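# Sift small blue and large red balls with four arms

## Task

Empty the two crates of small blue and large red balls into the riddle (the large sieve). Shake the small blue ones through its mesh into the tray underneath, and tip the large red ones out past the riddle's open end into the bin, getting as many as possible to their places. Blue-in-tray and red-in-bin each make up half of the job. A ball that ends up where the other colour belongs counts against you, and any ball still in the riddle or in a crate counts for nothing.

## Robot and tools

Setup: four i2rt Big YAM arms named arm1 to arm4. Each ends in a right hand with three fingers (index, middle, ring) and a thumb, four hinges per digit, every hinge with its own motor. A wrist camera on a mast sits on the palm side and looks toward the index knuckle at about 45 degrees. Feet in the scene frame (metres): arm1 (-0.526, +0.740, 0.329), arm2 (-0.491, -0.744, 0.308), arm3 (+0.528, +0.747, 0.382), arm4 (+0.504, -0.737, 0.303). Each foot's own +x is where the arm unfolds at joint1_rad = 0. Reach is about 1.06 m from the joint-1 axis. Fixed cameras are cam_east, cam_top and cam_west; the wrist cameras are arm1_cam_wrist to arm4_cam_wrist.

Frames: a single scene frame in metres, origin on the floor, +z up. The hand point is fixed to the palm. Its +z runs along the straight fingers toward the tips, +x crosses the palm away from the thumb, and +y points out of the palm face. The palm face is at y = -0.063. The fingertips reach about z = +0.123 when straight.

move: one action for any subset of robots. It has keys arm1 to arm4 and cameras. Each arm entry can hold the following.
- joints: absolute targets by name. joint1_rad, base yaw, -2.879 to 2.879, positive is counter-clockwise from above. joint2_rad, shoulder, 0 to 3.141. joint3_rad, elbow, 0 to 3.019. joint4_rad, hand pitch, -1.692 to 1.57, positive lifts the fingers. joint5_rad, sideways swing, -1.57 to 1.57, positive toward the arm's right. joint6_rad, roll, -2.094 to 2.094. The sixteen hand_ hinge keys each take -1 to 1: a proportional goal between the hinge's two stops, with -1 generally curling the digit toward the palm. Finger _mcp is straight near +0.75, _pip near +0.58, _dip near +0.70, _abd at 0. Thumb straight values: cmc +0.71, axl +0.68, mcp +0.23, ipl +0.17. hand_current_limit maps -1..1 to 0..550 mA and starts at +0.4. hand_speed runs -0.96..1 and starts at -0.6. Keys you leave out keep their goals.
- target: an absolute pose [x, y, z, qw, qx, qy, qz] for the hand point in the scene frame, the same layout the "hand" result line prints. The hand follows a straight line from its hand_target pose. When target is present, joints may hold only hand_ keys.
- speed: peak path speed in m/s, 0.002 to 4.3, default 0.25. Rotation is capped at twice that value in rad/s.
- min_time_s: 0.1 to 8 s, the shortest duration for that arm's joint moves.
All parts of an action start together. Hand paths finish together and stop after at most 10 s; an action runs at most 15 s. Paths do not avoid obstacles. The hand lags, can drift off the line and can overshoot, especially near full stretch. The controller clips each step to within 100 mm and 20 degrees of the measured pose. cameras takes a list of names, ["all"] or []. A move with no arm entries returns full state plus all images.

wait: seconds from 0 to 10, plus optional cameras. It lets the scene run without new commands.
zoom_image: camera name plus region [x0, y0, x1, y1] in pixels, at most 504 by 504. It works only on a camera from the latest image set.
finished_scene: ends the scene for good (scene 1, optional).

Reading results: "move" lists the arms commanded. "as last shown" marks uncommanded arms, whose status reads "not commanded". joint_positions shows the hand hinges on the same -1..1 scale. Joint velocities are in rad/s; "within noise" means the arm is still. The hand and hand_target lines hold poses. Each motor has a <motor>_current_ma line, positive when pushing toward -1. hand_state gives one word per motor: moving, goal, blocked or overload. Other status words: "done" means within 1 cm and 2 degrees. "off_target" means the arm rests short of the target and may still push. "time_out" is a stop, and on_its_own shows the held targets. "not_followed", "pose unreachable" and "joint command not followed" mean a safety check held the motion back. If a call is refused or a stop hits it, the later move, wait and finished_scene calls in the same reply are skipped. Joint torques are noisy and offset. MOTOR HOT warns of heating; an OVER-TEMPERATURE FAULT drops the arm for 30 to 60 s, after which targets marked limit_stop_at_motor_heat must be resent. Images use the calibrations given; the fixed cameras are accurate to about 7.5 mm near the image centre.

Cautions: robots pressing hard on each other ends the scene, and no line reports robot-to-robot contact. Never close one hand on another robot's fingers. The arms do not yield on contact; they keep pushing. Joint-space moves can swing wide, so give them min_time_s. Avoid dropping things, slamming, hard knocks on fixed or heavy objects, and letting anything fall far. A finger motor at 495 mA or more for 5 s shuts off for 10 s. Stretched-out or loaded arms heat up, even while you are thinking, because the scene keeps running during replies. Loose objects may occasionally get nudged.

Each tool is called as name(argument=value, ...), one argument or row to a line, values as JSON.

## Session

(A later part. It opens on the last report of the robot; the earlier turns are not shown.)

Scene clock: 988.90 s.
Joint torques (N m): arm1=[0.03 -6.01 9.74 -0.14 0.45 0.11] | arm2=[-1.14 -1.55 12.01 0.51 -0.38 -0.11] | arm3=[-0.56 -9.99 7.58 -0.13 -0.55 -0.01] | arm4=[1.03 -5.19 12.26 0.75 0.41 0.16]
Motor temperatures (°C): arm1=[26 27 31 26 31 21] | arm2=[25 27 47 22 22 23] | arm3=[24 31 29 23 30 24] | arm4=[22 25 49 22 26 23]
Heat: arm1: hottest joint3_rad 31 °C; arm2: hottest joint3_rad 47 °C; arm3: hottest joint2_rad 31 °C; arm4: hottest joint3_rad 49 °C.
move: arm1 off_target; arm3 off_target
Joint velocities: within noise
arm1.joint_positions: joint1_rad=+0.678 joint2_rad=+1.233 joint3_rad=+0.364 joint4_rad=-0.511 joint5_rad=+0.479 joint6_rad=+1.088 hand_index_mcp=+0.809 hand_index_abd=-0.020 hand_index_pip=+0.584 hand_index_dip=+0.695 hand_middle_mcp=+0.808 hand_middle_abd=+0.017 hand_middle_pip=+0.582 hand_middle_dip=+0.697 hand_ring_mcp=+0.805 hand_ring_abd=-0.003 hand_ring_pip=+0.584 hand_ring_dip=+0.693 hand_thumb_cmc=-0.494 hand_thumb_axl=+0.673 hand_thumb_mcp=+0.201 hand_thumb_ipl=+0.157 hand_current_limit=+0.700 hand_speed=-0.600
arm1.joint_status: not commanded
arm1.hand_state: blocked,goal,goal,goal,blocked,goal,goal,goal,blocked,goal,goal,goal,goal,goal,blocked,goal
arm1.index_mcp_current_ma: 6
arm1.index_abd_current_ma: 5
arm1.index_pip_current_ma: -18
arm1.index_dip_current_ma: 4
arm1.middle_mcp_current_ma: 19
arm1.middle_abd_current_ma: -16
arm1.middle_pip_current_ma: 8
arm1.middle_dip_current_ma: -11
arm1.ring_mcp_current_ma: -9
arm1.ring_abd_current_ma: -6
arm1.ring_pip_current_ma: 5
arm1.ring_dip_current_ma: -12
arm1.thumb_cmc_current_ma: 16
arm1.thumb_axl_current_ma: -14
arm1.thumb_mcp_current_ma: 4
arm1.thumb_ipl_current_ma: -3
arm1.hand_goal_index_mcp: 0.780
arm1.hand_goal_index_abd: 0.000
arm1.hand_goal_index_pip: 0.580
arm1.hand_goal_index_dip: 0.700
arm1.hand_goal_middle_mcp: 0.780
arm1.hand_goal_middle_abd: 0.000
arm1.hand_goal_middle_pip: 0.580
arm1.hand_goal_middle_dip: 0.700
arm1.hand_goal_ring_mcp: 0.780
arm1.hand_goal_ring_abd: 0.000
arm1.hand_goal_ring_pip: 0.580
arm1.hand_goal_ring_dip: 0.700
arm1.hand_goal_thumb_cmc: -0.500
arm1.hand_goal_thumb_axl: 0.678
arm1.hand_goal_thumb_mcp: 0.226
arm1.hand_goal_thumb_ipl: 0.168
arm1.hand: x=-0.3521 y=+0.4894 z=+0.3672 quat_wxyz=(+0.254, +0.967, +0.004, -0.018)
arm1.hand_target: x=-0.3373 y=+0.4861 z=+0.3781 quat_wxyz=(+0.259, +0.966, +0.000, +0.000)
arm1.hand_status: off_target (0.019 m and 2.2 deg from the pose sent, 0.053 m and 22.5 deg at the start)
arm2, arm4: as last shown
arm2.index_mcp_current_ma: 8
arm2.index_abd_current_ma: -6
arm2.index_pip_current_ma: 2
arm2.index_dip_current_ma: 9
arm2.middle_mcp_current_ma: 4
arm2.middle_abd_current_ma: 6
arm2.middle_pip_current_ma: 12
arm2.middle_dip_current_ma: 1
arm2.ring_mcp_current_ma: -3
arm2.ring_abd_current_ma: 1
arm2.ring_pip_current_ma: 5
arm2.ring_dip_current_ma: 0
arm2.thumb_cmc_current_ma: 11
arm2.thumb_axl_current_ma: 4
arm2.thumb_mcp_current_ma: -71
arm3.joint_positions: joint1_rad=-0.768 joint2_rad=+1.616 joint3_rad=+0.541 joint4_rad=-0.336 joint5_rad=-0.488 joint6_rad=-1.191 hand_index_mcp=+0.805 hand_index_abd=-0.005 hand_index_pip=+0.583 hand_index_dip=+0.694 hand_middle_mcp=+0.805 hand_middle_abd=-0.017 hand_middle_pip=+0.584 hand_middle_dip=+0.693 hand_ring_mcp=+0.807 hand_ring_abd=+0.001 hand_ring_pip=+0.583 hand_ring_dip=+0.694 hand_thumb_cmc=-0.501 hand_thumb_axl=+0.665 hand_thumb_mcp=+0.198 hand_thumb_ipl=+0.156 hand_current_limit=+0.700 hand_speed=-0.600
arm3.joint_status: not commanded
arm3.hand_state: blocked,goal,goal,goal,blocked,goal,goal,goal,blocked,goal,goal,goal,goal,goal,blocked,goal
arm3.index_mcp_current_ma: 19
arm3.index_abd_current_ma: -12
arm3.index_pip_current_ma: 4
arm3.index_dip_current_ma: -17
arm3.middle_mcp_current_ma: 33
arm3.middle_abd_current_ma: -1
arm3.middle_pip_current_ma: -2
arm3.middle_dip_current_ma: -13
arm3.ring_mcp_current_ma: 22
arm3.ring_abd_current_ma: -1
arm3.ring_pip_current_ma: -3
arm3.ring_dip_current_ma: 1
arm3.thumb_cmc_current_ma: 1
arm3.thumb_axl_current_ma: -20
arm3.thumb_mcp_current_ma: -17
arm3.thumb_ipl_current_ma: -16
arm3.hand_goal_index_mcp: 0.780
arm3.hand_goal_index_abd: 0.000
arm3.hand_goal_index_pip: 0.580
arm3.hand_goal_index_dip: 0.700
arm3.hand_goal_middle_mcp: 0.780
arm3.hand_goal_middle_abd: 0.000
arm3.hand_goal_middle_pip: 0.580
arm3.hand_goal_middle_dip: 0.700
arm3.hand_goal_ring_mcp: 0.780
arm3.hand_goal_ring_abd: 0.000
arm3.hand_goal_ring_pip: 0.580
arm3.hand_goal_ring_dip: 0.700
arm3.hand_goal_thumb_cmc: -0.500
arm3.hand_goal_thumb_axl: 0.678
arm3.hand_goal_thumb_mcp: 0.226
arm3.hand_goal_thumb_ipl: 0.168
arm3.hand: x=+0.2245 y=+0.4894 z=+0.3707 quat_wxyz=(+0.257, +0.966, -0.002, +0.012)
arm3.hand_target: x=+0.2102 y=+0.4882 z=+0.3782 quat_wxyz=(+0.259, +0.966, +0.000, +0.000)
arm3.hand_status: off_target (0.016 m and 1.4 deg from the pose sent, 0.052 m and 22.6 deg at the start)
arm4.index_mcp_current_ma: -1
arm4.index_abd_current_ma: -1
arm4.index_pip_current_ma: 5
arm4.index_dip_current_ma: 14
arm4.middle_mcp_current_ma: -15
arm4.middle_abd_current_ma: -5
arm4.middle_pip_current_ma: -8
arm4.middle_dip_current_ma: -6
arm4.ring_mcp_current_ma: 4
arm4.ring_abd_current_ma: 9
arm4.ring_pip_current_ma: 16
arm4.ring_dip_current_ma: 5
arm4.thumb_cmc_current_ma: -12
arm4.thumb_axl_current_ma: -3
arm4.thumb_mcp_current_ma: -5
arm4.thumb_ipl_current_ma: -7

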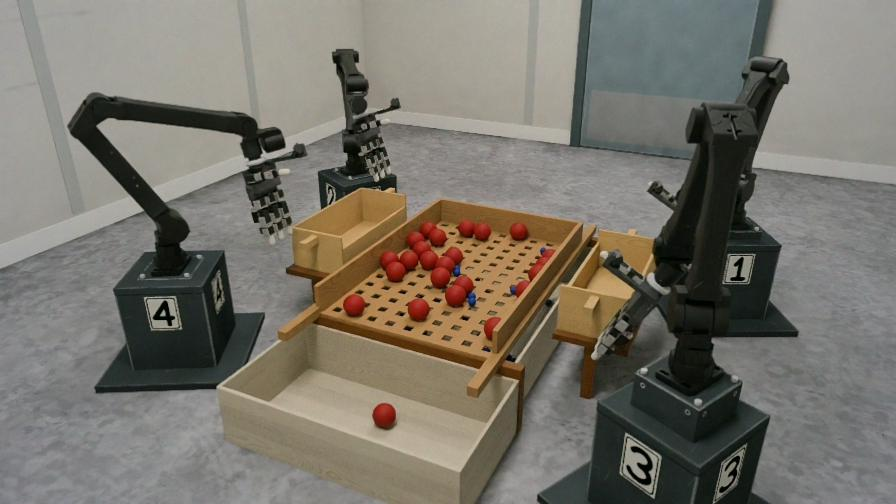

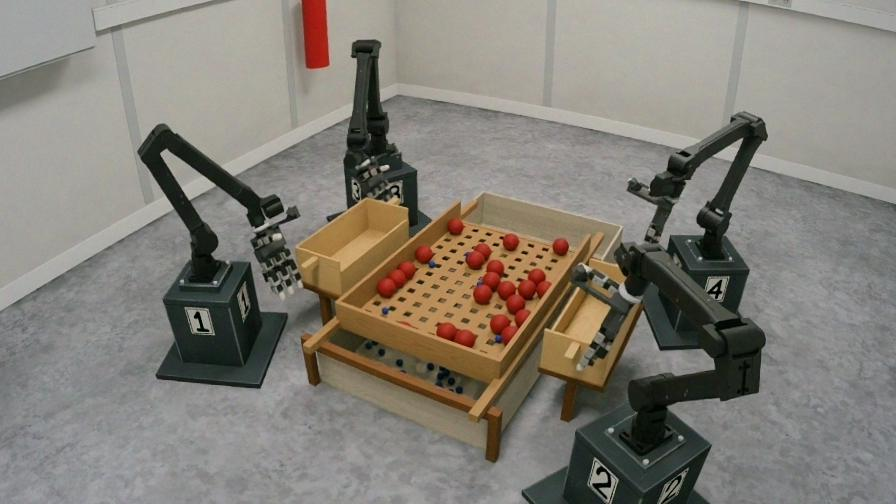

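move(
  arm1={"target": [-0.345, 0.485, 0.520, 0.1736, 0.9848, 0, 0], "speed": 0.25},
  arm3={"target": [0.240, 0.485, 0.520, 0.1736, 0.9848, 0, 0], "speed": 0.25},
  cameras=["all"],
)

zoom_image(
  camera="cam_top",
  region=[240, 120, 440, 420],
)

zoom_image(
  camera="cam_top",
  region=[400, 120, 600, 420],
)

Scene clock: 1069.97 s.
Joint torques (N m): arm1=[-1.26 -3.96 13.01 -0.18 0.25 -0.11] | arm2=[-1.08 -1.67 12 0.58 -0.4 -0.11] | arm3=[0.91 -5.77 12.15 -0.17 -0.4 0.17] | arm4=[1.32 -5.25 12.38 0.81 0.43 0.13]
Motor temperatures (°C): arm1=[26 27 31 25 27 21] | arm2=[25 27 48 22 22 23] | arm3=[24 30 32 22 26 23] | arm4=[22 25 50 22 25 23]
Heat: arm1: hottest joint3_rad 31 °C; arm2: hottest joint3_rad 48 °C; arm3: hottest joint3_rad 32 °C; arm4: hottest joint3_rad 50 °C.
move: arm1 off_target; arm3 off_target
Joint velocities: within noise
arm1.joint_positions: joint1_rad=+0.597 joint2_rad=+0.925 joint3_rad=+0.688 joint4_rad=-1.188 joint5_rad=+0.308 joint6_rad=+1.041 hand_index_mcp=+0.806 hand_index_abd=-0.020 hand_index_pip=+0.583 hand_index_dip=+0.695 hand_middle_mcp=+0.805 hand_middle_abd=+0.017 hand_middle_pip=+0.582 hand_middle_dip=+0.697 hand_ring_mcp=+0.802 hand_ring_abd=-0.003 hand_ring_pip=+0.584 hand_ring_dip=+0.693 hand_thumb_cmc=-0.494 hand_thumb_axl=+0.673 hand_thumb_mcp=+0.201 hand_thumb_ipl=+0.157 hand_current_limit=+0.700 hand_speed=-0.600
arm1.joint_status: not commanded
arm1.hand_state: blocked,blocked,goal,goal,blocked,goal,goal,goal,blocked,goal,goal,goal,goal,goal,blocked,goal
arm1.index_mcp_current_ma: 0
arm1.index_abd_current_ma: 8
arm1.index_pip_current_ma: -12
arm1.index_dip_current_ma: -1
arm1.middle_mcp_current_ma: 5
arm1.middle_abd_current_ma: 6
arm1.middle_pip_current_ma: -2
arm1.middle_dip_current_ma: -11
arm1.ring_mcp_current_ma: -21
arm1.ring_abd_current_ma: 4
arm1.ring_pip_current_ma: -4
arm1.ring_dip_current_ma: -12
arm1.thumb_cmc_current_ma: 3
arm1.thumb_axl_current_ma: -7
arm1.thumb_mcp_current_ma: -2
arm1.thumb_ipl_current_ma: 2
arm1.hand_goal_index_mcp: 0.780
arm1.hand_goal_index_abd: 0.000
arm1.hand_goal_index_pip: 0.580
arm1.hand_goal_index_dip: 0.700
arm1.hand_goal_middle_mcp: 0.780
arm1.hand_goal_middle_abd: 0.000
arm1.hand_goal_middle_pip: 0.580
arm1.hand_goal_middle_dip: 0.700
arm1.hand_goal_ring_mcp: 0.780
arm1.hand_goal_ring_abd: 0.000
arm1.hand_goal_ring_pip: 0.580
arm1.hand_goal_ring_dip: 0.700
arm1.hand_goal_thumb_cmc: -0.500
arm1.hand_goal_thumb_axl: 0.678
arm1.hand_goal_thumb_mcp: 0.226
arm1.hand_goal_thumb_ipl: 0.168
arm1.hand: x=-0.3523 y=+0.4906 z=+0.5059 quat_wxyz=(+0.169, +0.986, +0.000, -0.011)
arm1.hand_target: x=-0.3453 y=+0.4852 z=+0.5200 quat_wxyz=(+0.174, +0.985, +0.000, +0.000)
arm1.hand_status: off_target (0.017 m and 1.4 deg from the pose sent, 0.153 m and 9.6 deg at the start)
arm2, arm4: as last shown
arm2.index_abd_current_ma: -8
arm2.index_pip_current_ma: 1
arm2.index_dip_current_ma: 6
arm2.middle_mcp_current_ma: 2
arm2.middle_abd_current_ma: 3
arm2.middle_pip_current_ma: 13
arm2.middle_dip_current_ma: 4
arm2.ring_mcp_current_ma: 1
arm2.ring_abd_current_ma: 10
arm2.ring_pip_current_ma: 1
arm2.ring_dip_current_ma: 4
arm2.thumb_cmc_current_ma: 3
arm2.thumb_axl_current_ma: 5
arm2.thumb_mcp_current_ma: -67
arm2.thumb_ipl_current_ma: -13
arm3.joint_positions: joint1_rad=-0.668 joint2_rad=+1.156 joint3_rad=+0.690 joint4_rad=-0.971 joint5_rad=-0.309 joint6_rad=-1.116 hand_index_mcp=+0.803 hand_index_abd=-0.005 hand_index_pip=+0.583 hand_index_dip=+0.694 hand_middle_mcp=+0.803 hand_middle_abd=-0.012 hand_middle_pip=+0.584 hand_middle_dip=+0.693 hand_ring_mcp=+0.805 hand_ring_abd=+0.001 hand_ring_pip=+0.583 hand_ring_dip=+0.694 hand_thumb_cmc=-0.501 hand_thumb_axl=+0.665 hand_thumb_mcp=+0.198 hand_thumb_ipl=+0.156 hand_current_limit=+0.700 hand_speed=-0.600
arm3.joint_status: not commanded
arm3.hand_state: blocked,goal,goal,goal,blocked,goal,goal,goal,blocked,goal,goal,goal,goal,goal,blocked,goal
arm3.index_mcp_current_ma: 23
arm3.index_abd_current_ma: -6
arm3.index_pip_current_ma: 5
arm3.index_dip_current_ma: -13
arm3.middle_mcp_current_ma: 31
arm3.middle_abd_current_ma: -7
arm3.middle_pip_current_ma: -3
arm3.middle_dip_current_ma: -12
arm3.ring_mcp_current_ma: 22
arm3.ring_abd_current_ma: -8
arm3.ring_pip_current_ma: 5
arm3.ring_dip_current_ma: 1
arm3.thumb_cmc_current_ma: 8
arm3.thumb_axl_current_ma: -19
arm3.thumb_mcp_current_ma: -22
arm3.thumb_ipl_current_ma: -9
arm3.hand_goal_index_mcp: 0.780
arm3.hand_goal_index_abd: 0.000
arm3.hand_goal_index_pip: 0.580
arm3.hand_goal_index_dip: 0.700
arm3.hand_goal_middle_mcp: 0.780
arm3.hand_goal_middle_abd: 0.000
arm3.hand_goal_middle_pip: 0.580
arm3.hand_goal_middle_dip: 0.700
arm3.hand_goal_ring_mcp: 0.780
arm3.hand_goal_ring_abd: 0.000
arm3.hand_goal_ring_pip: 0.580
arm3.hand_goal_ring_dip: 0.700
arm3.hand_goal_thumb_cmc: -0.500
arm3.hand_goal_thumb_axl: 0.678
arm3.hand_goal_thumb_mcp: 0.226
arm3.hand_goal_thumb_ipl: 0.168
arm3.hand: x=+0.2510 y=+0.4919 z=+0.5076 quat_wxyz=(+0.172, +0.985, +0.000, +0.007)
arm3.hand_target: x=+0.2405 y=+0.4853 z=+0.5200 quat_wxyz=(+0.174, +0.985, +0.000, +0.000)
arm3.hand_status: off_target (0.018 m and 0.8 deg from the pose sent, 0.150 m and 9.9 deg at the start)
arm4.index_mcp_current_ma: -5
arm4.index_abd_current_ma: 2
arm4.index_pip_current_ma: 14
arm4.index_dip_current_ma: -8
arm4.middle_mcp_current_ma: 3
arm4.middle_abd_current_ma: 3
arm4.middle_pip_current_ma: -7
arm4.middle_dip_current_ma: -9
arm4.ring_mcp_current_ma: -1
arm4.ring_abd_current_ma: 21
arm4.ring_pip_current_ma: 2
arm4.ring_dip_current_ma: 2
arm4.thumb_cmc_current_ma: 6
arm4.thumb_axl_current_ma: -14
arm4.thumb_mcp_current_ma: 7
arm4.thumb_ipl_current_ma: -4
pictures: arm1_cam_wrist, arm2_cam_wrist, arm3_cam_wrist, arm4_cam_wrist, cam_east, cam_top, cam_west
arm1_cam_wrist: T_world_to_cam=[[-0.72513, -0.63649, 0.26283, -0.0489], [-0.42383, 0.71333, 0.55815, -0.83598], [-0.54274, 0.29334, -0.78701, 0.18468]] pos_world=[-0.28953, 0.51103, 0.6248]
arm2_cam_wrist: T_world_to_cam=[[0.7996, 0.57661, 0.16779, 0.48597], [0.42949, -0.74437, 0.51132, -0.52527], [0.41974, -0.33679, -0.84285, 0.51921]] pos_world=[-0.38091, -0.49635, 0.62466]
arm3_cam_wrist: T_world_to_cam=[[-0.79999, -0.57332, 0.17697, 0.43192], [-0.44804, 0.76697, 0.45937, -0.54163], [-0.3991, 0.2882, -0.87044, 0.52662]] pos_world=[0.31303, 0.51127, 0.63076]
arm4_cam_wrist: T_world_to_cam=[[0.77209, 0.6085, 0.18328, -0.00243], [0.44047, -0.7203, 0.53587, -0.77185], [0.4581, -0.33301, -0.82417, 0.25642]] pos_world=[0.22439, -0.46909, 0.62539]

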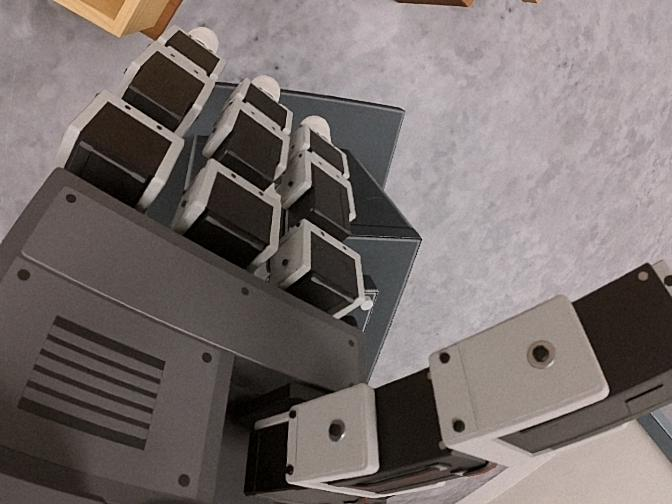

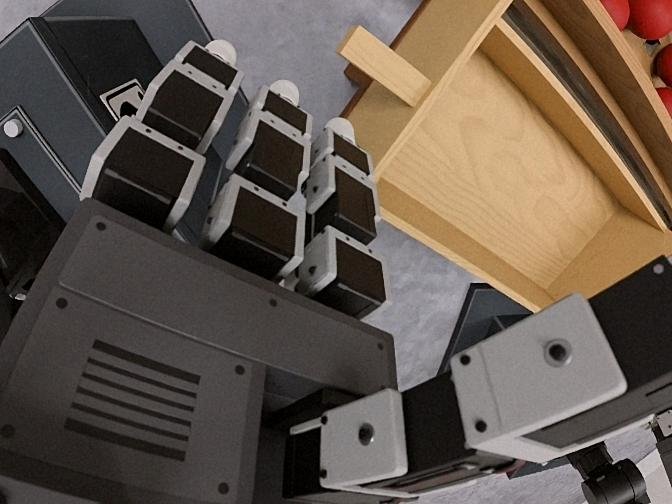

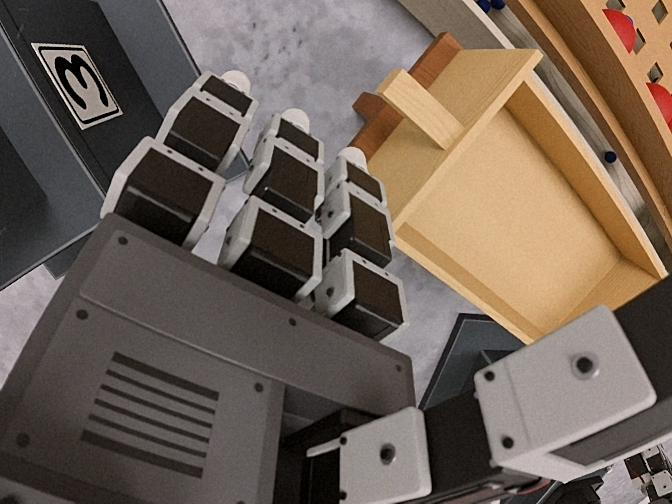

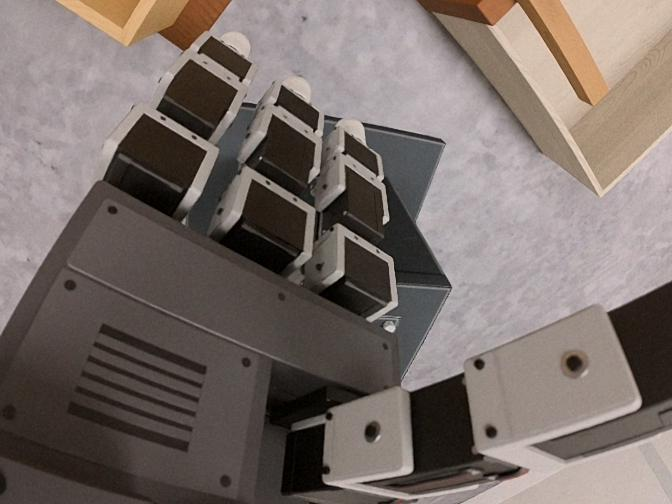

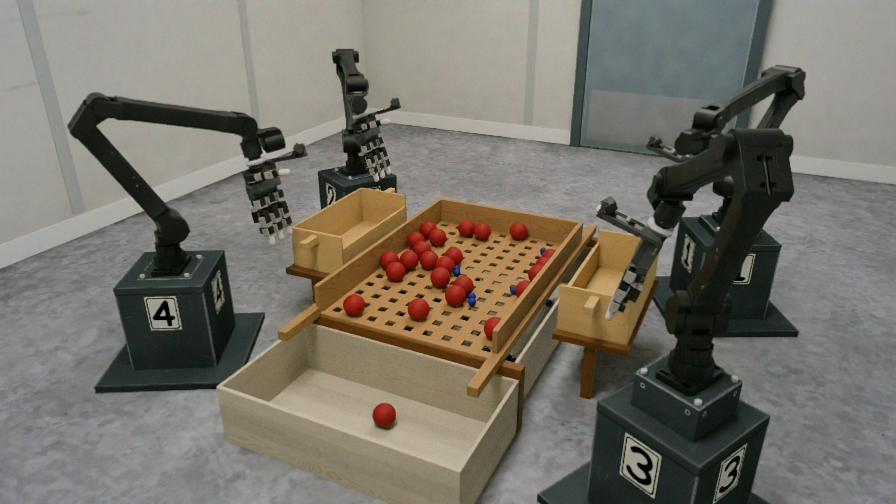

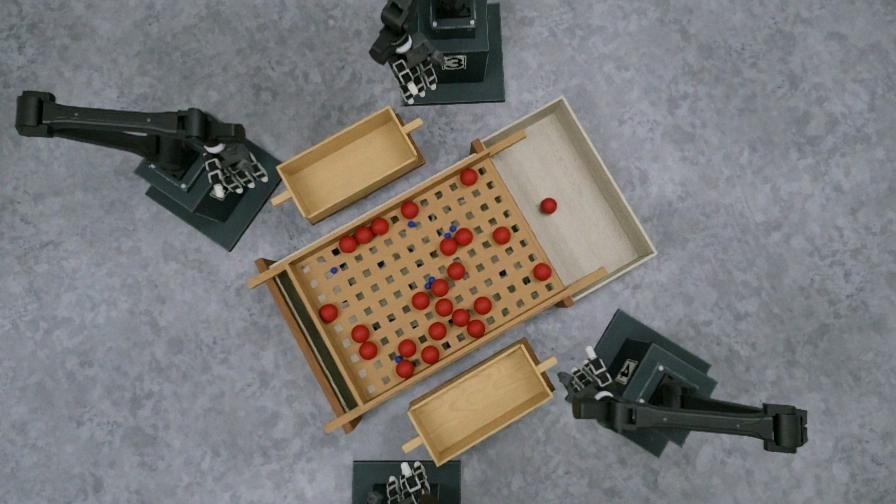

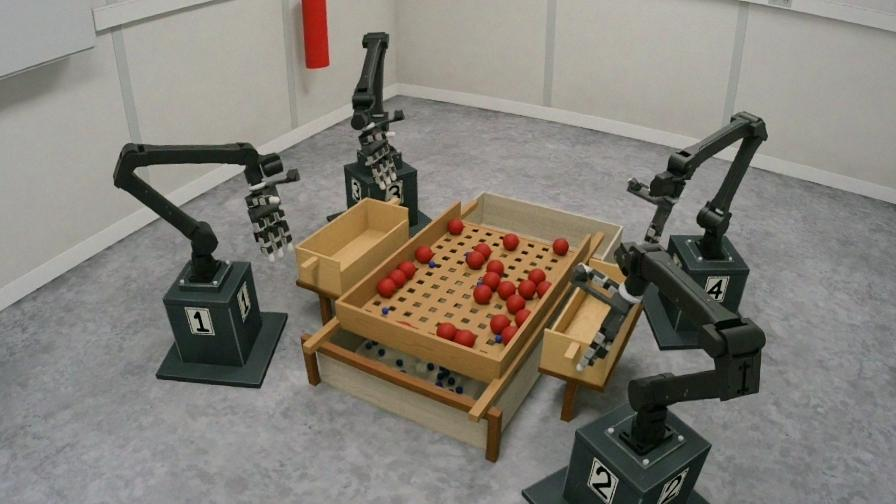

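Scaled by 1.680.

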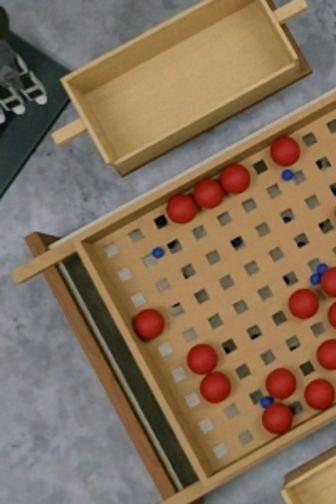

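Scaled by 1.680.

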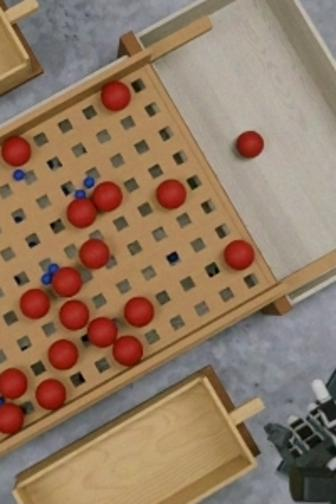

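zoom_image(
  camera="cam_top",
  region=[370, 180, 480, 300],
)

zoom_image(
  camera="cam_top",
  region=[370, 290, 480, 400],
)

zoom_image(
  camera="cam_top",
  region=[280, 230, 400, 400],
)

zoom_image(
  camera="cam_top",
  region=[450, 150, 570, 310],
)

Scaled by 4.200.

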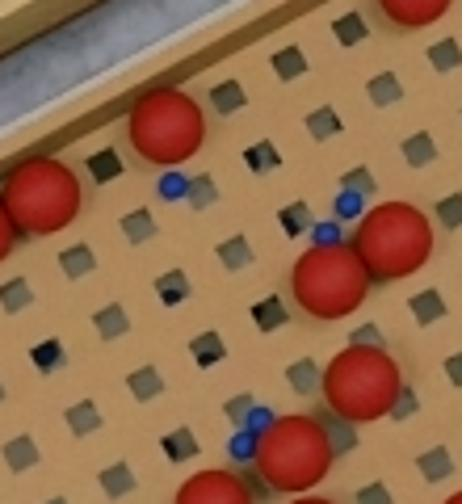

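Scaled by 4.582.

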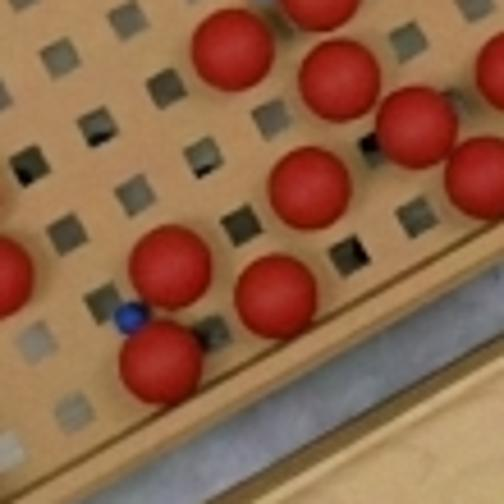

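Scaled by 2.965.

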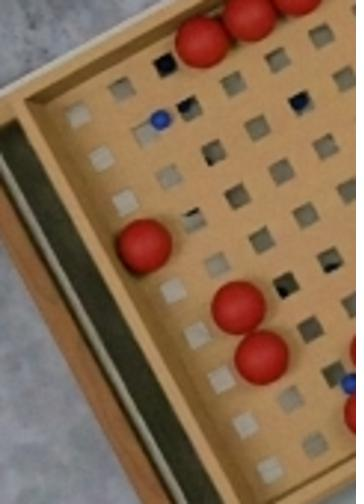

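Scaled by 3.150.

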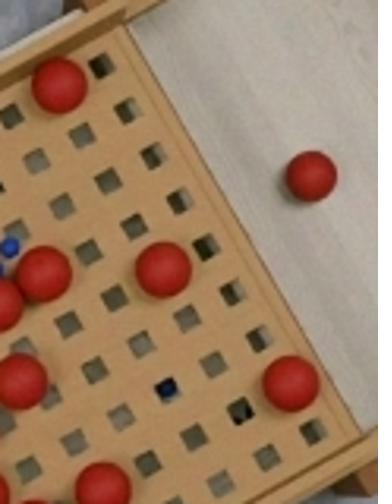

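zoom_image(
  camera="cam_top",
  region=[460, 90, 560, 190],
)

zoom_image(
  camera="cam_top",
  region=[540, 230, 640, 330],
)

zoom_image(
  camera="cam_top",
  region=[230, 240, 330, 340],
)

zoom_image(
  camera="cam_top",
  region=[300, 350, 400, 450],
)

Scaled by 5.040.

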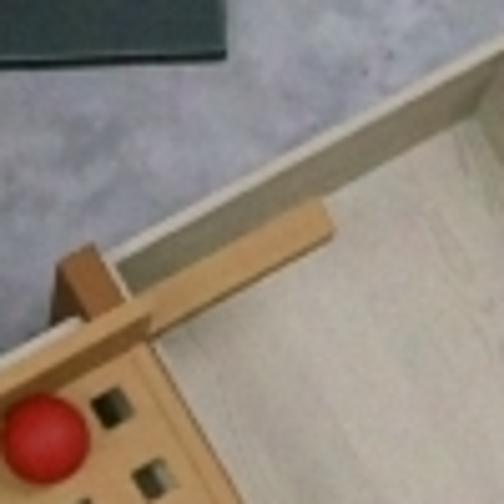

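Scaled by 5.040.

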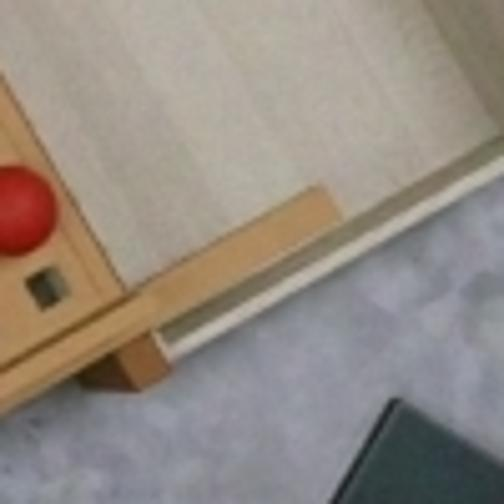

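Scaled by 5.040.

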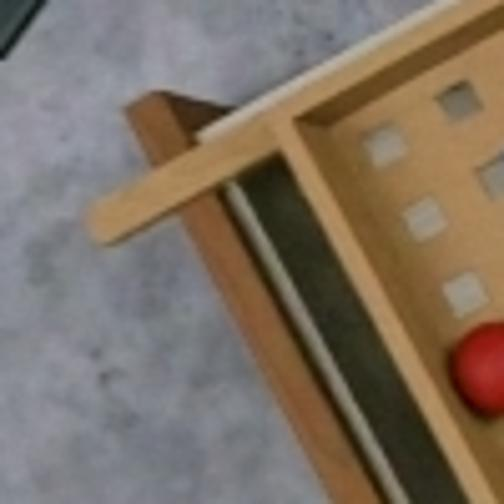

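Scaled by 5.040.

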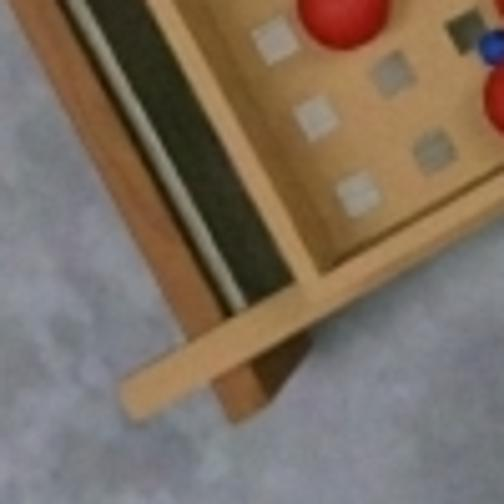

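move(
  arm1={"target": [-0.345, 0.30, 0.520, 0, 0.7071, 0.7071, 0], "speed": 0.4},
  arm2={"target": [-0.345, -0.33, 0.520, 0, 0.7071, 0.7071, 0], "speed": 0.4},
  cameras=["cam_west", "cam_top"],
)

Scene clock: 1190.47 s.
Joint torques (N m): arm1=[-1.14 -10.93 13.29 -0.53 -0.13 -0.1] | arm2=[2.02 -13.74 12.45 -0.17 -0.03 0.12] | arm3=[0.91 -5.77 12.15 -0.18 -0.42 0.18] | arm4=[1.32 -4.89 12.34 0.69 0.46 0.13]
Motor temperatures (°C): arm1=[25 26 39 25 25 21] | arm2=[25 27 50 22 22 23] | arm3=[24 29 44 22 24 23] | arm4=[22 25 52 22 25 23]
Heat: arm1: hottest joint3_rad 39 °C; arm2: hottest joint3_rad 50 °C; arm3: hottest joint3_rad 44 °C; arm4: hottest joint3_rad 52 °C.
move: arm1 off_target; arm2 off_target
Joint velocities: within noise
arm1.joint_positions: joint1_rad=-0.230 joint2_rad=+1.471 joint3_rad=+1.235 joint4_rad=-1.364 joint5_rad=+0.002 joint6_rad=-1.329 hand_index_mcp=+0.782 hand_index_abd=-0.014 hand_index_pip=+0.580 hand_index_dip=+0.695 hand_middle_mcp=+0.782 hand_middle_abd=+0.019 hand_middle_pip=+0.576 hand_middle_dip=+0.697 hand_ring_mcp=+0.782 hand_ring_abd=-0.001 hand_ring_pip=+0.579 hand_ring_dip=+0.693 hand_thumb_cmc=-0.494 hand_thumb_axl=+0.673 hand_thumb_mcp=+0.201 hand_thumb_ipl=+0.157 hand_current_limit=+0.700 hand_speed=-0.600
arm1.joint_status: not commanded
arm1.hand_state: goal,goal,goal,goal,goal,goal,goal,goal,goal,goal,goal,goal,goal,goal,blocked,goal
arm1.index_mcp_current_ma: -7
arm1.index_abd_current_ma: -5
arm1.index_pip_current_ma: 1
arm1.index_dip_current_ma: -3
arm1.middle_mcp_current_ma: -6
arm1.middle_abd_current_ma: 1
arm1.middle_pip_current_ma: -8
arm1.middle_dip_current_ma: 0
arm1.ring_mcp_current_ma: 1
arm1.ring_abd_current_ma: 7
arm1.ring_pip_current_ma: 10
arm1.ring_dip_current_ma: 6
arm1.thumb_cmc_current_ma: 20
arm1.thumb_axl_current_ma: 0
arm1.thumb_mcp_current_ma: 6
arm1.thumb_ipl_current_ma: 1
arm1.hand_goal_index_mcp: 0.780
arm1.hand_goal_index_abd: 0.000
arm1.hand_goal_index_pip: 0.580
arm1.hand_goal_index_dip: 0.700
arm1.hand_goal_middle_mcp: 0.780
arm1.hand_goal_middle_abd: 0.000
arm1.hand_goal_middle_pip: 0.580
arm1.hand_goal_middle_dip: 0.700
arm1.hand_goal_ring_mcp: 0.780
arm1.hand_goal_ring_abd: 0.000
arm1.hand_goal_ring_pip: 0.580
arm1.hand_goal_ring_dip: 0.700
arm1.hand_goal_thumb_cmc: -0.500
arm1.hand_goal_thumb_axl: 0.678
arm1.hand_goal_thumb_mcp: 0.226
arm1.hand_goal_thumb_ipl: 0.168
arm1.on_its_own: hand_index_mcp moved -0.024 to your old target +0.780; hand_middle_mcp moved -0.023 to your old target +0.780
arm1.hand: x=-0.3447 y=+0.3130 z=+0.5060 quat_wxyz=(-0.011, +0.709, +0.706, +0.008)
arm1.hand_target: x=-0.3451 y=+0.3004 z=+0.5200 quat_wxyz=(+0.000, +0.707, +0.707, +0.000)
arm1.hand_status: off_target (0.019 m and 1.6 deg from the pose sent, 0.191 m and 91.6 deg at the start)
arm2.joint_positions: joint1_rad=+0.361 joint2_rad=+1.496 joint3_rad=+1.301 joint4_rad=-1.419 joint5_rad=-0.001 joint6_rad=+1.420 hand_index_mcp=+0.777 hand_index_abd=-0.011 hand_index_pip=+0.576 hand_index_dip=+0.698 hand_middle_mcp=+0.775 hand_middle_abd=+0.010 hand_middle_pip=+0.574 hand_middle_dip=+0.698 hand_ring_mcp=+0.779 hand_ring_abd=+0.009 hand_ring_pip=+0.576 hand_ring_dip=+0.697 hand_thumb_cmc=-0.506 hand_thumb_axl=+0.675 hand_thumb_mcp=+0.195 hand_thumb_ipl=+0.163 hand_current_limit=+0.700 hand_speed=-0.600
arm2.joint_status: not commanded
arm2.hand_state: goal,goal,goal,goal,goal,goal,goal,goal,goal,goal,goal,goal,goal,goal,blocked,goal
arm2.index_mcp_current_ma: -6
arm2.index_abd_current_ma: -11
arm2.index_pip_current_ma: -10
arm2.index_dip_current_ma: 5
arm2.middle_mcp_current_ma: -14
arm2.middle_abd_current_ma: 2
arm2.middle_pip_current_ma: 0
arm2.middle_dip_current_ma: 4
arm2.ring_mcp_current_ma: -7
arm2.ring_abd_current_ma: 8
arm2.ring_pip_current_ma: -7
arm2.ring_dip_current_ma: -3
arm2.thumb_cmc_current_ma: -11
arm2.thumb_axl_current_ma: 6
arm2.thumb_mcp_current_ma: -65
arm2.thumb_ipl_current_ma: -4
arm2.hand_goal_index_mcp: 0.780
arm2.hand_goal_index_abd: 0.000
arm2.hand_goal_index_pip: 0.580
arm2.hand_goal_index_dip: 0.700
arm2.hand_goal_middle_mcp: 0.780
arm2.hand_goal_middle_abd: 0.000
arm2.hand_goal_middle_pip: 0.580
arm2.hand_goal_middle_dip: 0.700
arm2.hand_goal_ring_mcp: 0.780
arm2.hand_goal_ring_abd: 0.000
arm2.hand_goal_ring_pip: 0.580
arm2.hand_goal_ring_dip: 0.700
arm2.hand_goal_thumb_cmc: -0.500
arm2.hand_goal_thumb_axl: 0.678
arm2.hand_goal_thumb_mcp: 0.226
arm2.hand_goal_thumb_ipl: 0.168
arm2.hand: x=-0.3412 y=-0.3459 z=+0.4995 quat_wxyz=(+0.013, +0.707, +0.706, -0.018)
arm2.hand_target: x=-0.3452 y=-0.3309 z=+0.5199 quat_wxyz=(+0.000, +0.707, +0.707, +0.000)
arm2.hand_status: off_target (0.026 m and 2.5 deg from the pose sent, 0.155 m and 91.7 deg at the start)
arm3, arm4: as last shown
arm3.index_mcp_current_ma: 17
arm3.index_abd_current_ma: -4
arm3.index_dip_current_ma: -14
arm3.middle_mcp_current_ma: 33
arm3.middle_abd_current_ma: 0
arm3.middle_pip_current_ma: -8
arm3.middle_dip_current_ma: -13
arm3.ring_mcp_current_ma: 21
arm3.ring_abd_current_ma: -4
arm3.ring_pip_current_ma: -4
arm3.ring_dip_current_ma: 5
arm3.thumb_cmc_current_ma: -3
arm3.thumb_axl_current_ma: -24
arm3.thumb_mcp_current_ma: -19
arm3.thumb_ipl_current_ma: -14
arm4.index_mcp_current_ma: 10
arm4.index_abd_current_ma: 0
arm4.index_pip_current_ma: 8
arm4.index_dip_current_ma: 0
arm4.middle_mcp_current_ma: 16
arm4.middle_abd_current_ma: -6
arm4.middle_pip_current_ma: 10
arm4.middle_dip_current_ma: -1
arm4.ring_mcp_current_ma: -4
arm4.ring_abd_current_ma: 16
arm4.ring_pip_current_ma: 9
arm4.thumb_cmc_current_ma: -6
arm4.thumb_axl_current_ma: -12
arm4.thumb_mcp_current_ma: -8
arm4.thumb_ipl_current_ma: -15
pictures: cam_top, cam_west

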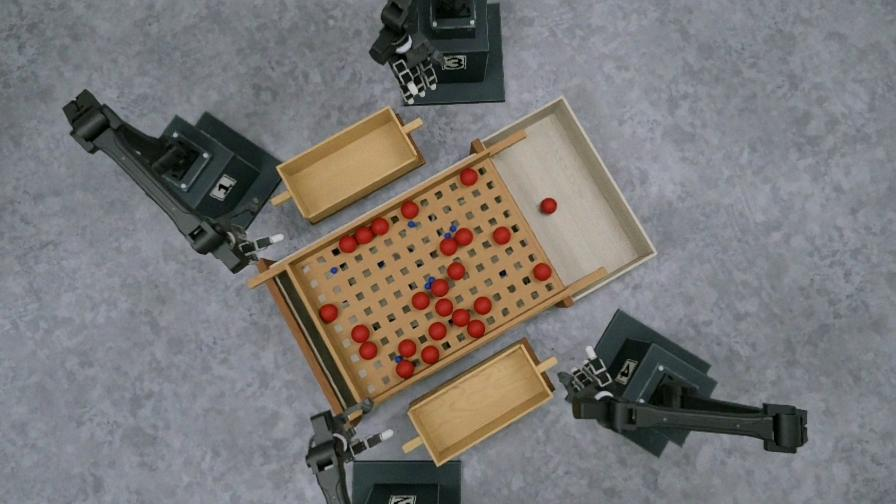

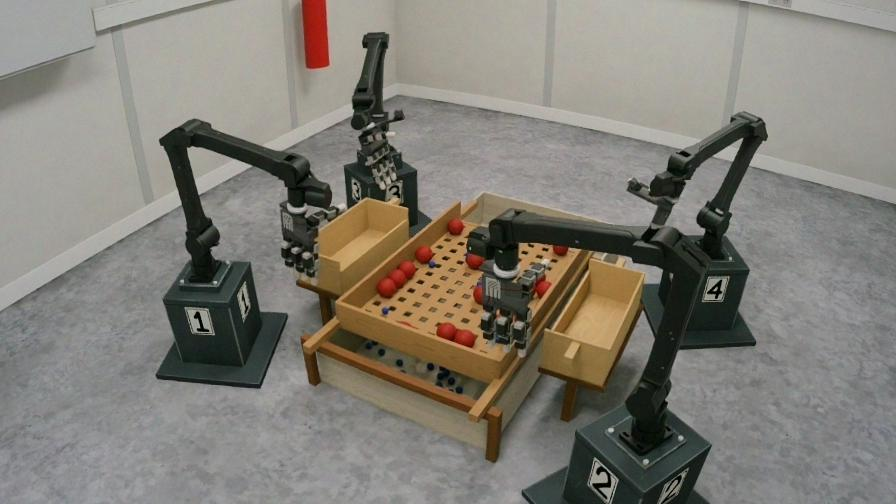

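move(
  arm1={"target": [-0.345, 0.15, 0.485, 0, 0.7071, 0.7071, 0], "speed": 0.3},
  arm2={"target": [-0.347, -0.19, 0.490, 0, 0.7071, 0.7071, 0], "speed": 0.3},
  cameras=["cam_west", "cam_top", "arm1_cam_wrist", "arm2_cam_wrist"],
)

zoom_image(
  camera="cam_top",
  region=[230, 220, 400, 440],
)

zoom_image(
  camera="cam_west",
  region=[300, 180, 540, 420],
)

Scene clock: 1194.87 s.
Joint torques (N m): arm1=[-0.91 -17.49 13.16 -0.57 -0.13 -0.11] | arm2=[1.73 -21.83 12.22 -0.18 0.02 0.12] | arm3=[0.79 -5.77 12.16 -0.17 -0.41 0.17] | arm4=[0.67 -5.19 12.3 0.88 0.47 0.13]
Motor temperatures (°C): arm1=[25 26 40 25 25 21] | arm2=[25 27 50 22 22 23] | arm3=[24 28 44 22 24 23] | arm4=[22 25 52 22 25 23]
Heat: arm1: hottest joint3_rad 40 °C; arm2: hottest joint3_rad 50 °C; arm3: hottest joint3_rad 44 °C; arm4: hottest joint3_rad 52 °C.
move: arm1 off_target; arm2 off_target
Joint velocities: within noise
arm1.joint_positions: joint1_rad=-0.293 joint2_rad=+1.875 joint3_rad=+1.651 joint4_rad=-1.384 joint5_rad=+0.002 joint6_rad=-1.389 hand_index_mcp=+0.782 hand_index_abd=-0.013 hand_index_pip=+0.580 hand_index_dip=+0.695 hand_middle_mcp=+0.782 hand_middle_abd=+0.021 hand_middle_pip=+0.576 hand_middle_dip=+0.697 hand_ring_mcp=+0.781 hand_ring_abd=-0.002 hand_ring_pip=+0.579 hand_ring_dip=+0.693 hand_thumb_cmc=-0.494 hand_thumb_axl=+0.673 hand_thumb_mcp=+0.201 hand_thumb_ipl=+0.157 hand_current_limit=+0.700 hand_speed=-0.600
arm1.joint_status: not commanded
arm1.hand_state: goal,goal,goal,goal,goal,blocked,goal,goal,goal,goal,goal,goal,goal,goal,blocked,goal
arm1.index_mcp_current_ma: -2
arm1.index_abd_current_ma: 1
arm1.index_pip_current_ma: -17
arm1.index_dip_current_ma: 5
arm1.middle_mcp_current_ma: -11
arm1.middle_abd_current_ma: -19
arm1.middle_pip_current_ma: -1
arm1.middle_dip_current_ma: -2
arm1.ring_mcp_current_ma: -15
arm1.ring_abd_current_ma: 4
arm1.ring_pip_current_ma: 15
arm1.ring_dip_current_ma: -9
arm1.thumb_cmc_current_ma: 5
arm1.thumb_axl_current_ma: -17
arm1.thumb_mcp_current_ma: 11
arm1.thumb_ipl_current_ma: 22
arm1.hand_goal_index_mcp: 0.780
arm1.hand_goal_index_abd: 0.000
arm1.hand_goal_index_pip: 0.580
arm1.hand_goal_index_dip: 0.700
arm1.hand_goal_middle_mcp: 0.780
arm1.hand_goal_middle_abd: 0.000
arm1.hand_goal_middle_pip: 0.580
arm1.hand_goal_middle_dip: 0.700
arm1.hand_goal_ring_mcp: 0.780
arm1.hand_goal_ring_abd: 0.000
arm1.hand_goal_ring_pip: 0.580
arm1.hand_goal_ring_dip: 0.700
arm1.hand_goal_thumb_cmc: -0.500
arm1.hand_goal_thumb_axl: 0.678
arm1.hand_goal_thumb_mcp: 0.226
arm1.hand_goal_thumb_ipl: 0.168
arm1.hand: x=-0.3446 y=+0.1619 z=+0.4682 quat_wxyz=(-0.014, +0.710, +0.704, +0.010)
arm1.hand_target: x=-0.3451 y=+0.1506 z=+0.4852 quat_wxyz=(+0.000, +0.707, +0.707, +0.000)
arm1.hand_status: off_target (0.021 m and 2.0 deg from the pose sent, 0.164 m and 1.6 deg at the start)
arm2.joint_positions: joint1_rad=+0.399 joint2_rad=+1.882 joint3_rad=+1.707 joint4_rad=-1.447 joint5_rad=-0.001 joint6_rad=+1.457 hand_index_mcp=+0.777 hand_index_abd=-0.011 hand_index_pip=+0.576 hand_index_dip=+0.698 hand_middle_mcp=+0.775 hand_middle_abd=+0.009 hand_middle_pip=+0.574 hand_middle_dip=+0.698 hand_ring_mcp=+0.779 hand_ring_abd=+0.009 hand_ring_pip=+0.576 hand_ring_dip=+0.697 hand_thumb_cmc=-0.506 hand_thumb_axl=+0.675 hand_thumb_mcp=+0.195 hand_thumb_ipl=+0.163 hand_current_limit=+0.700 hand_speed=-0.600
arm2.joint_status: not commanded
arm2.hand_state: goal,goal,goal,goal,goal,goal,goal,goal,goal,goal,goal,goal,goal,goal,blocked,goal
arm2.index_mcp_current_ma: -11
arm2.index_abd_current_ma: -5
arm2.index_pip_current_ma: -9
arm2.index_dip_current_ma: 6
arm2.middle_mcp_current_ma: -10
arm2.middle_abd_current_ma: 0
arm2.middle_pip_current_ma: 5
arm2.middle_dip_current_ma: 2
arm2.ring_mcp_current_ma: -6
arm2.ring_abd_current_ma: 2
arm2.ring_pip_current_ma: -6
arm2.ring_dip_current_ma: -2
arm2.thumb_cmc_current_ma: -6
arm2.thumb_axl_current_ma: 5
arm2.thumb_mcp_current_ma: -67
arm2.thumb_ipl_current_ma: -9
arm2.hand_goal_index_mcp: 0.780
arm2.hand_goal_index_abd: 0.000
arm2.hand_goal_index_pip: 0.580
arm2.hand_goal_index_dip: 0.700
arm2.hand_goal_middle_mcp: 0.780
arm2.hand_goal_middle_abd: 0.000
arm2.hand_goal_middle_pip: 0.580
arm2.hand_goal_middle_dip: 0.700
arm2.hand_goal_ring_mcp: 0.780
arm2.hand_goal_ring_abd: 0.000
arm2.hand_goal_ring_pip: 0.580
arm2.hand_goal_ring_dip: 0.700
arm2.hand_goal_thumb_cmc: -0.500
arm2.hand_goal_thumb_axl: 0.678
arm2.hand_goal_thumb_mcp: 0.226
arm2.hand_goal_thumb_ipl: 0.168
arm2.hand: x=-0.3412 y=-0.2041 z=+0.4641 quat_wxyz=(+0.016, +0.707, +0.707, -0.021)
arm2.hand_target: x=-0.3472 y=-0.1911 z=+0.4900 quat_wxyz=(-0.001, +0.707, +0.707, +0.000)
arm2.hand_status: off_target (0.030 m and 3.0 deg from the pose sent, 0.156 m and 2.5 deg at the start)
arm3, arm4: as last shown
arm3.index_mcp_current_ma: 24
arm3.index_abd_current_ma: -7
arm3.index_pip_current_ma: -4
arm3.index_dip_current_ma: -12
arm3.middle_mcp_current_ma: 32
arm3.middle_abd_current_ma: 1
arm3.middle_pip_current_ma: -7
arm3.middle_dip_current_ma: -19
arm3.ring_mcp_current_ma: 28
arm3.ring_abd_current_ma: -1
arm3.ring_pip_current_ma: -2
arm3.ring_dip_current_ma: 8
arm3.thumb_cmc_current_ma: -1
arm3.thumb_axl_current_ma: -20
arm3.thumb_mcp_current_ma: -25
arm3.thumb_ipl_current_ma: -10
arm4.index_mcp_current_ma: -10
arm4.index_abd_current_ma: -8
arm4.index_pip_current_ma: 11
arm4.index_dip_current_ma: -3
arm4.middle_mcp_current_ma: 13
arm4.middle_abd_current_ma: -4
arm4.middle_pip_current_ma: 5
arm4.middle_dip_current_ma: -9
arm4.ring_mcp_current_ma: 1
arm4.ring_abd_current_ma: 20
arm4.ring_pip_current_ma: 8
arm4.ring_dip_current_ma: -2
arm4.thumb_cmc_current_ma: -5
arm4.thumb_axl_current_ma: -7
arm4.thumb_mcp_current_ma: -1
arm4.thumb_ipl_current_ma: -11
pictures: arm1_cam_wrist, arm2_cam_wrist, cam_top, cam_west
arm1_cam_wrist: T_world_to_cam=[[0.67939, -0.73373, -0.00813, 0.38398], [-0.48822, -0.46028, 0.74148, -0.49504], [-0.54779, -0.49978, -0.67093, 0.32794]] pos_world=[-0.32292, 0.21778, 0.5902]
arm2_cam_wrist: T_world_to_cam=[[0.60123, -0.79862, 0.02702, 0.06541], [-0.53024, -0.37343, 0.76118, -0.65763], [-0.5978, -0.47197, -0.64798, 0.12438]] pos_world=[-0.31368, -0.13464, 0.5794]

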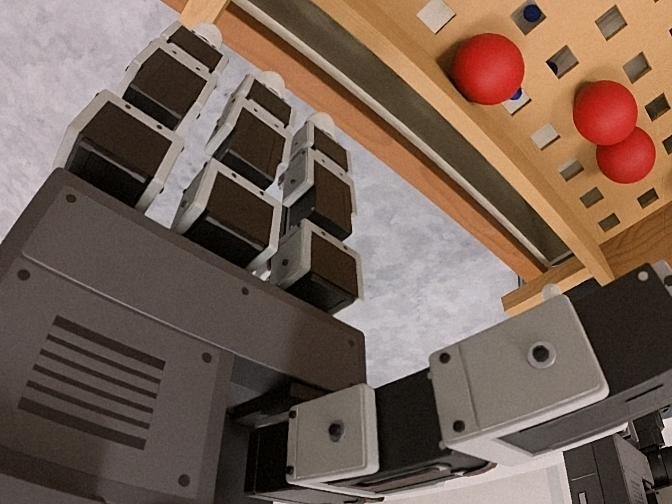

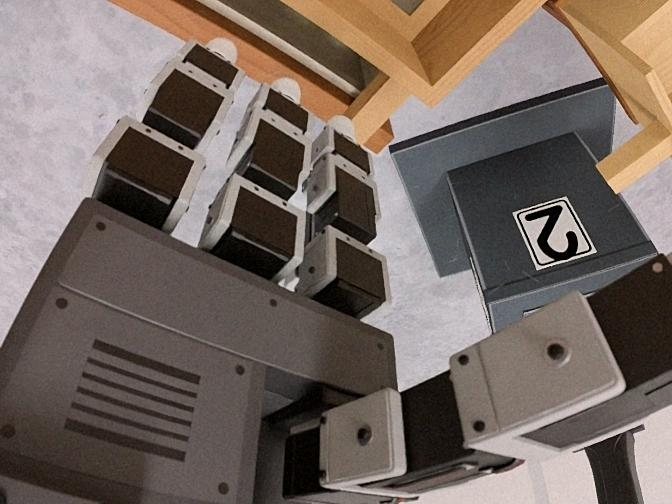

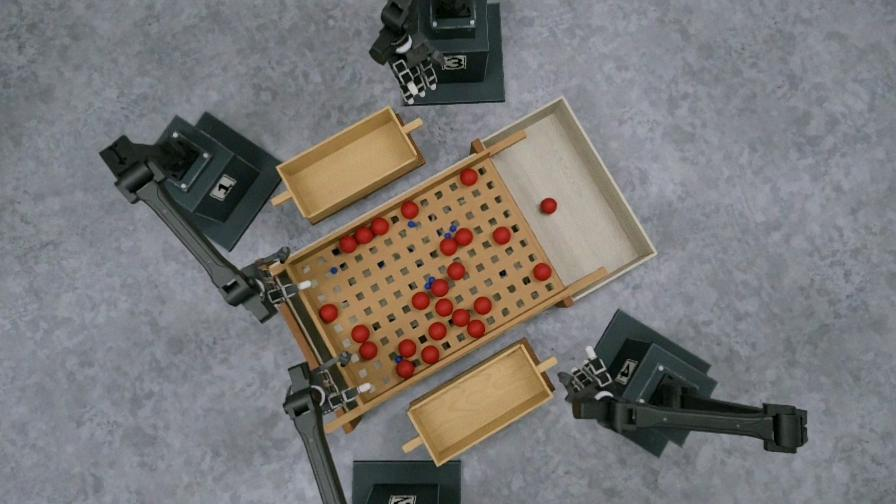

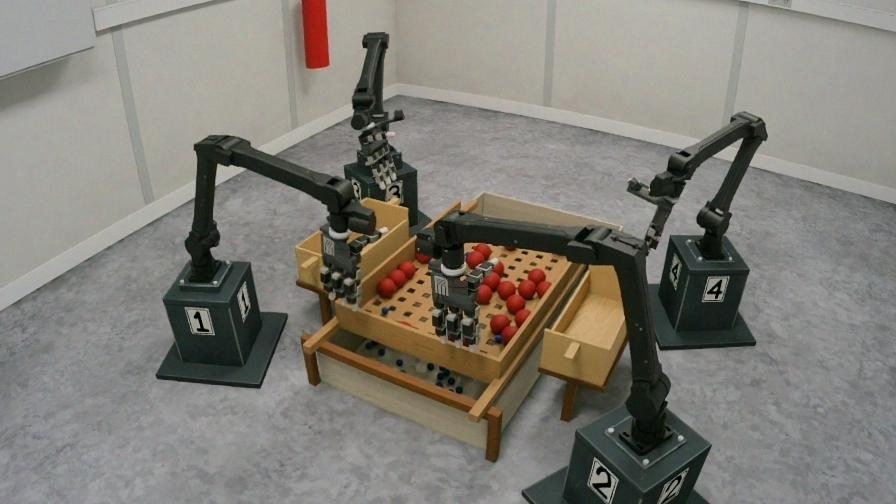

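Scaled by 2.291.

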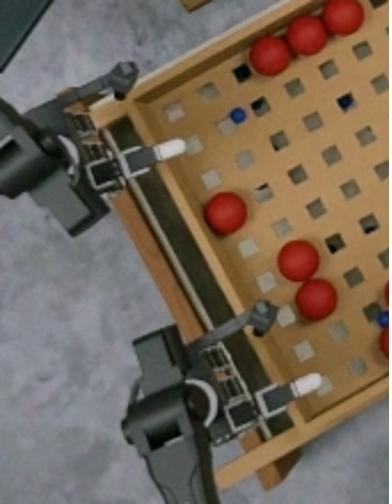

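Scaled by 2.100.

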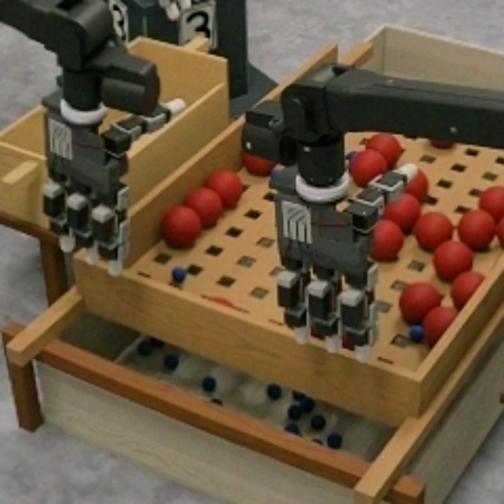

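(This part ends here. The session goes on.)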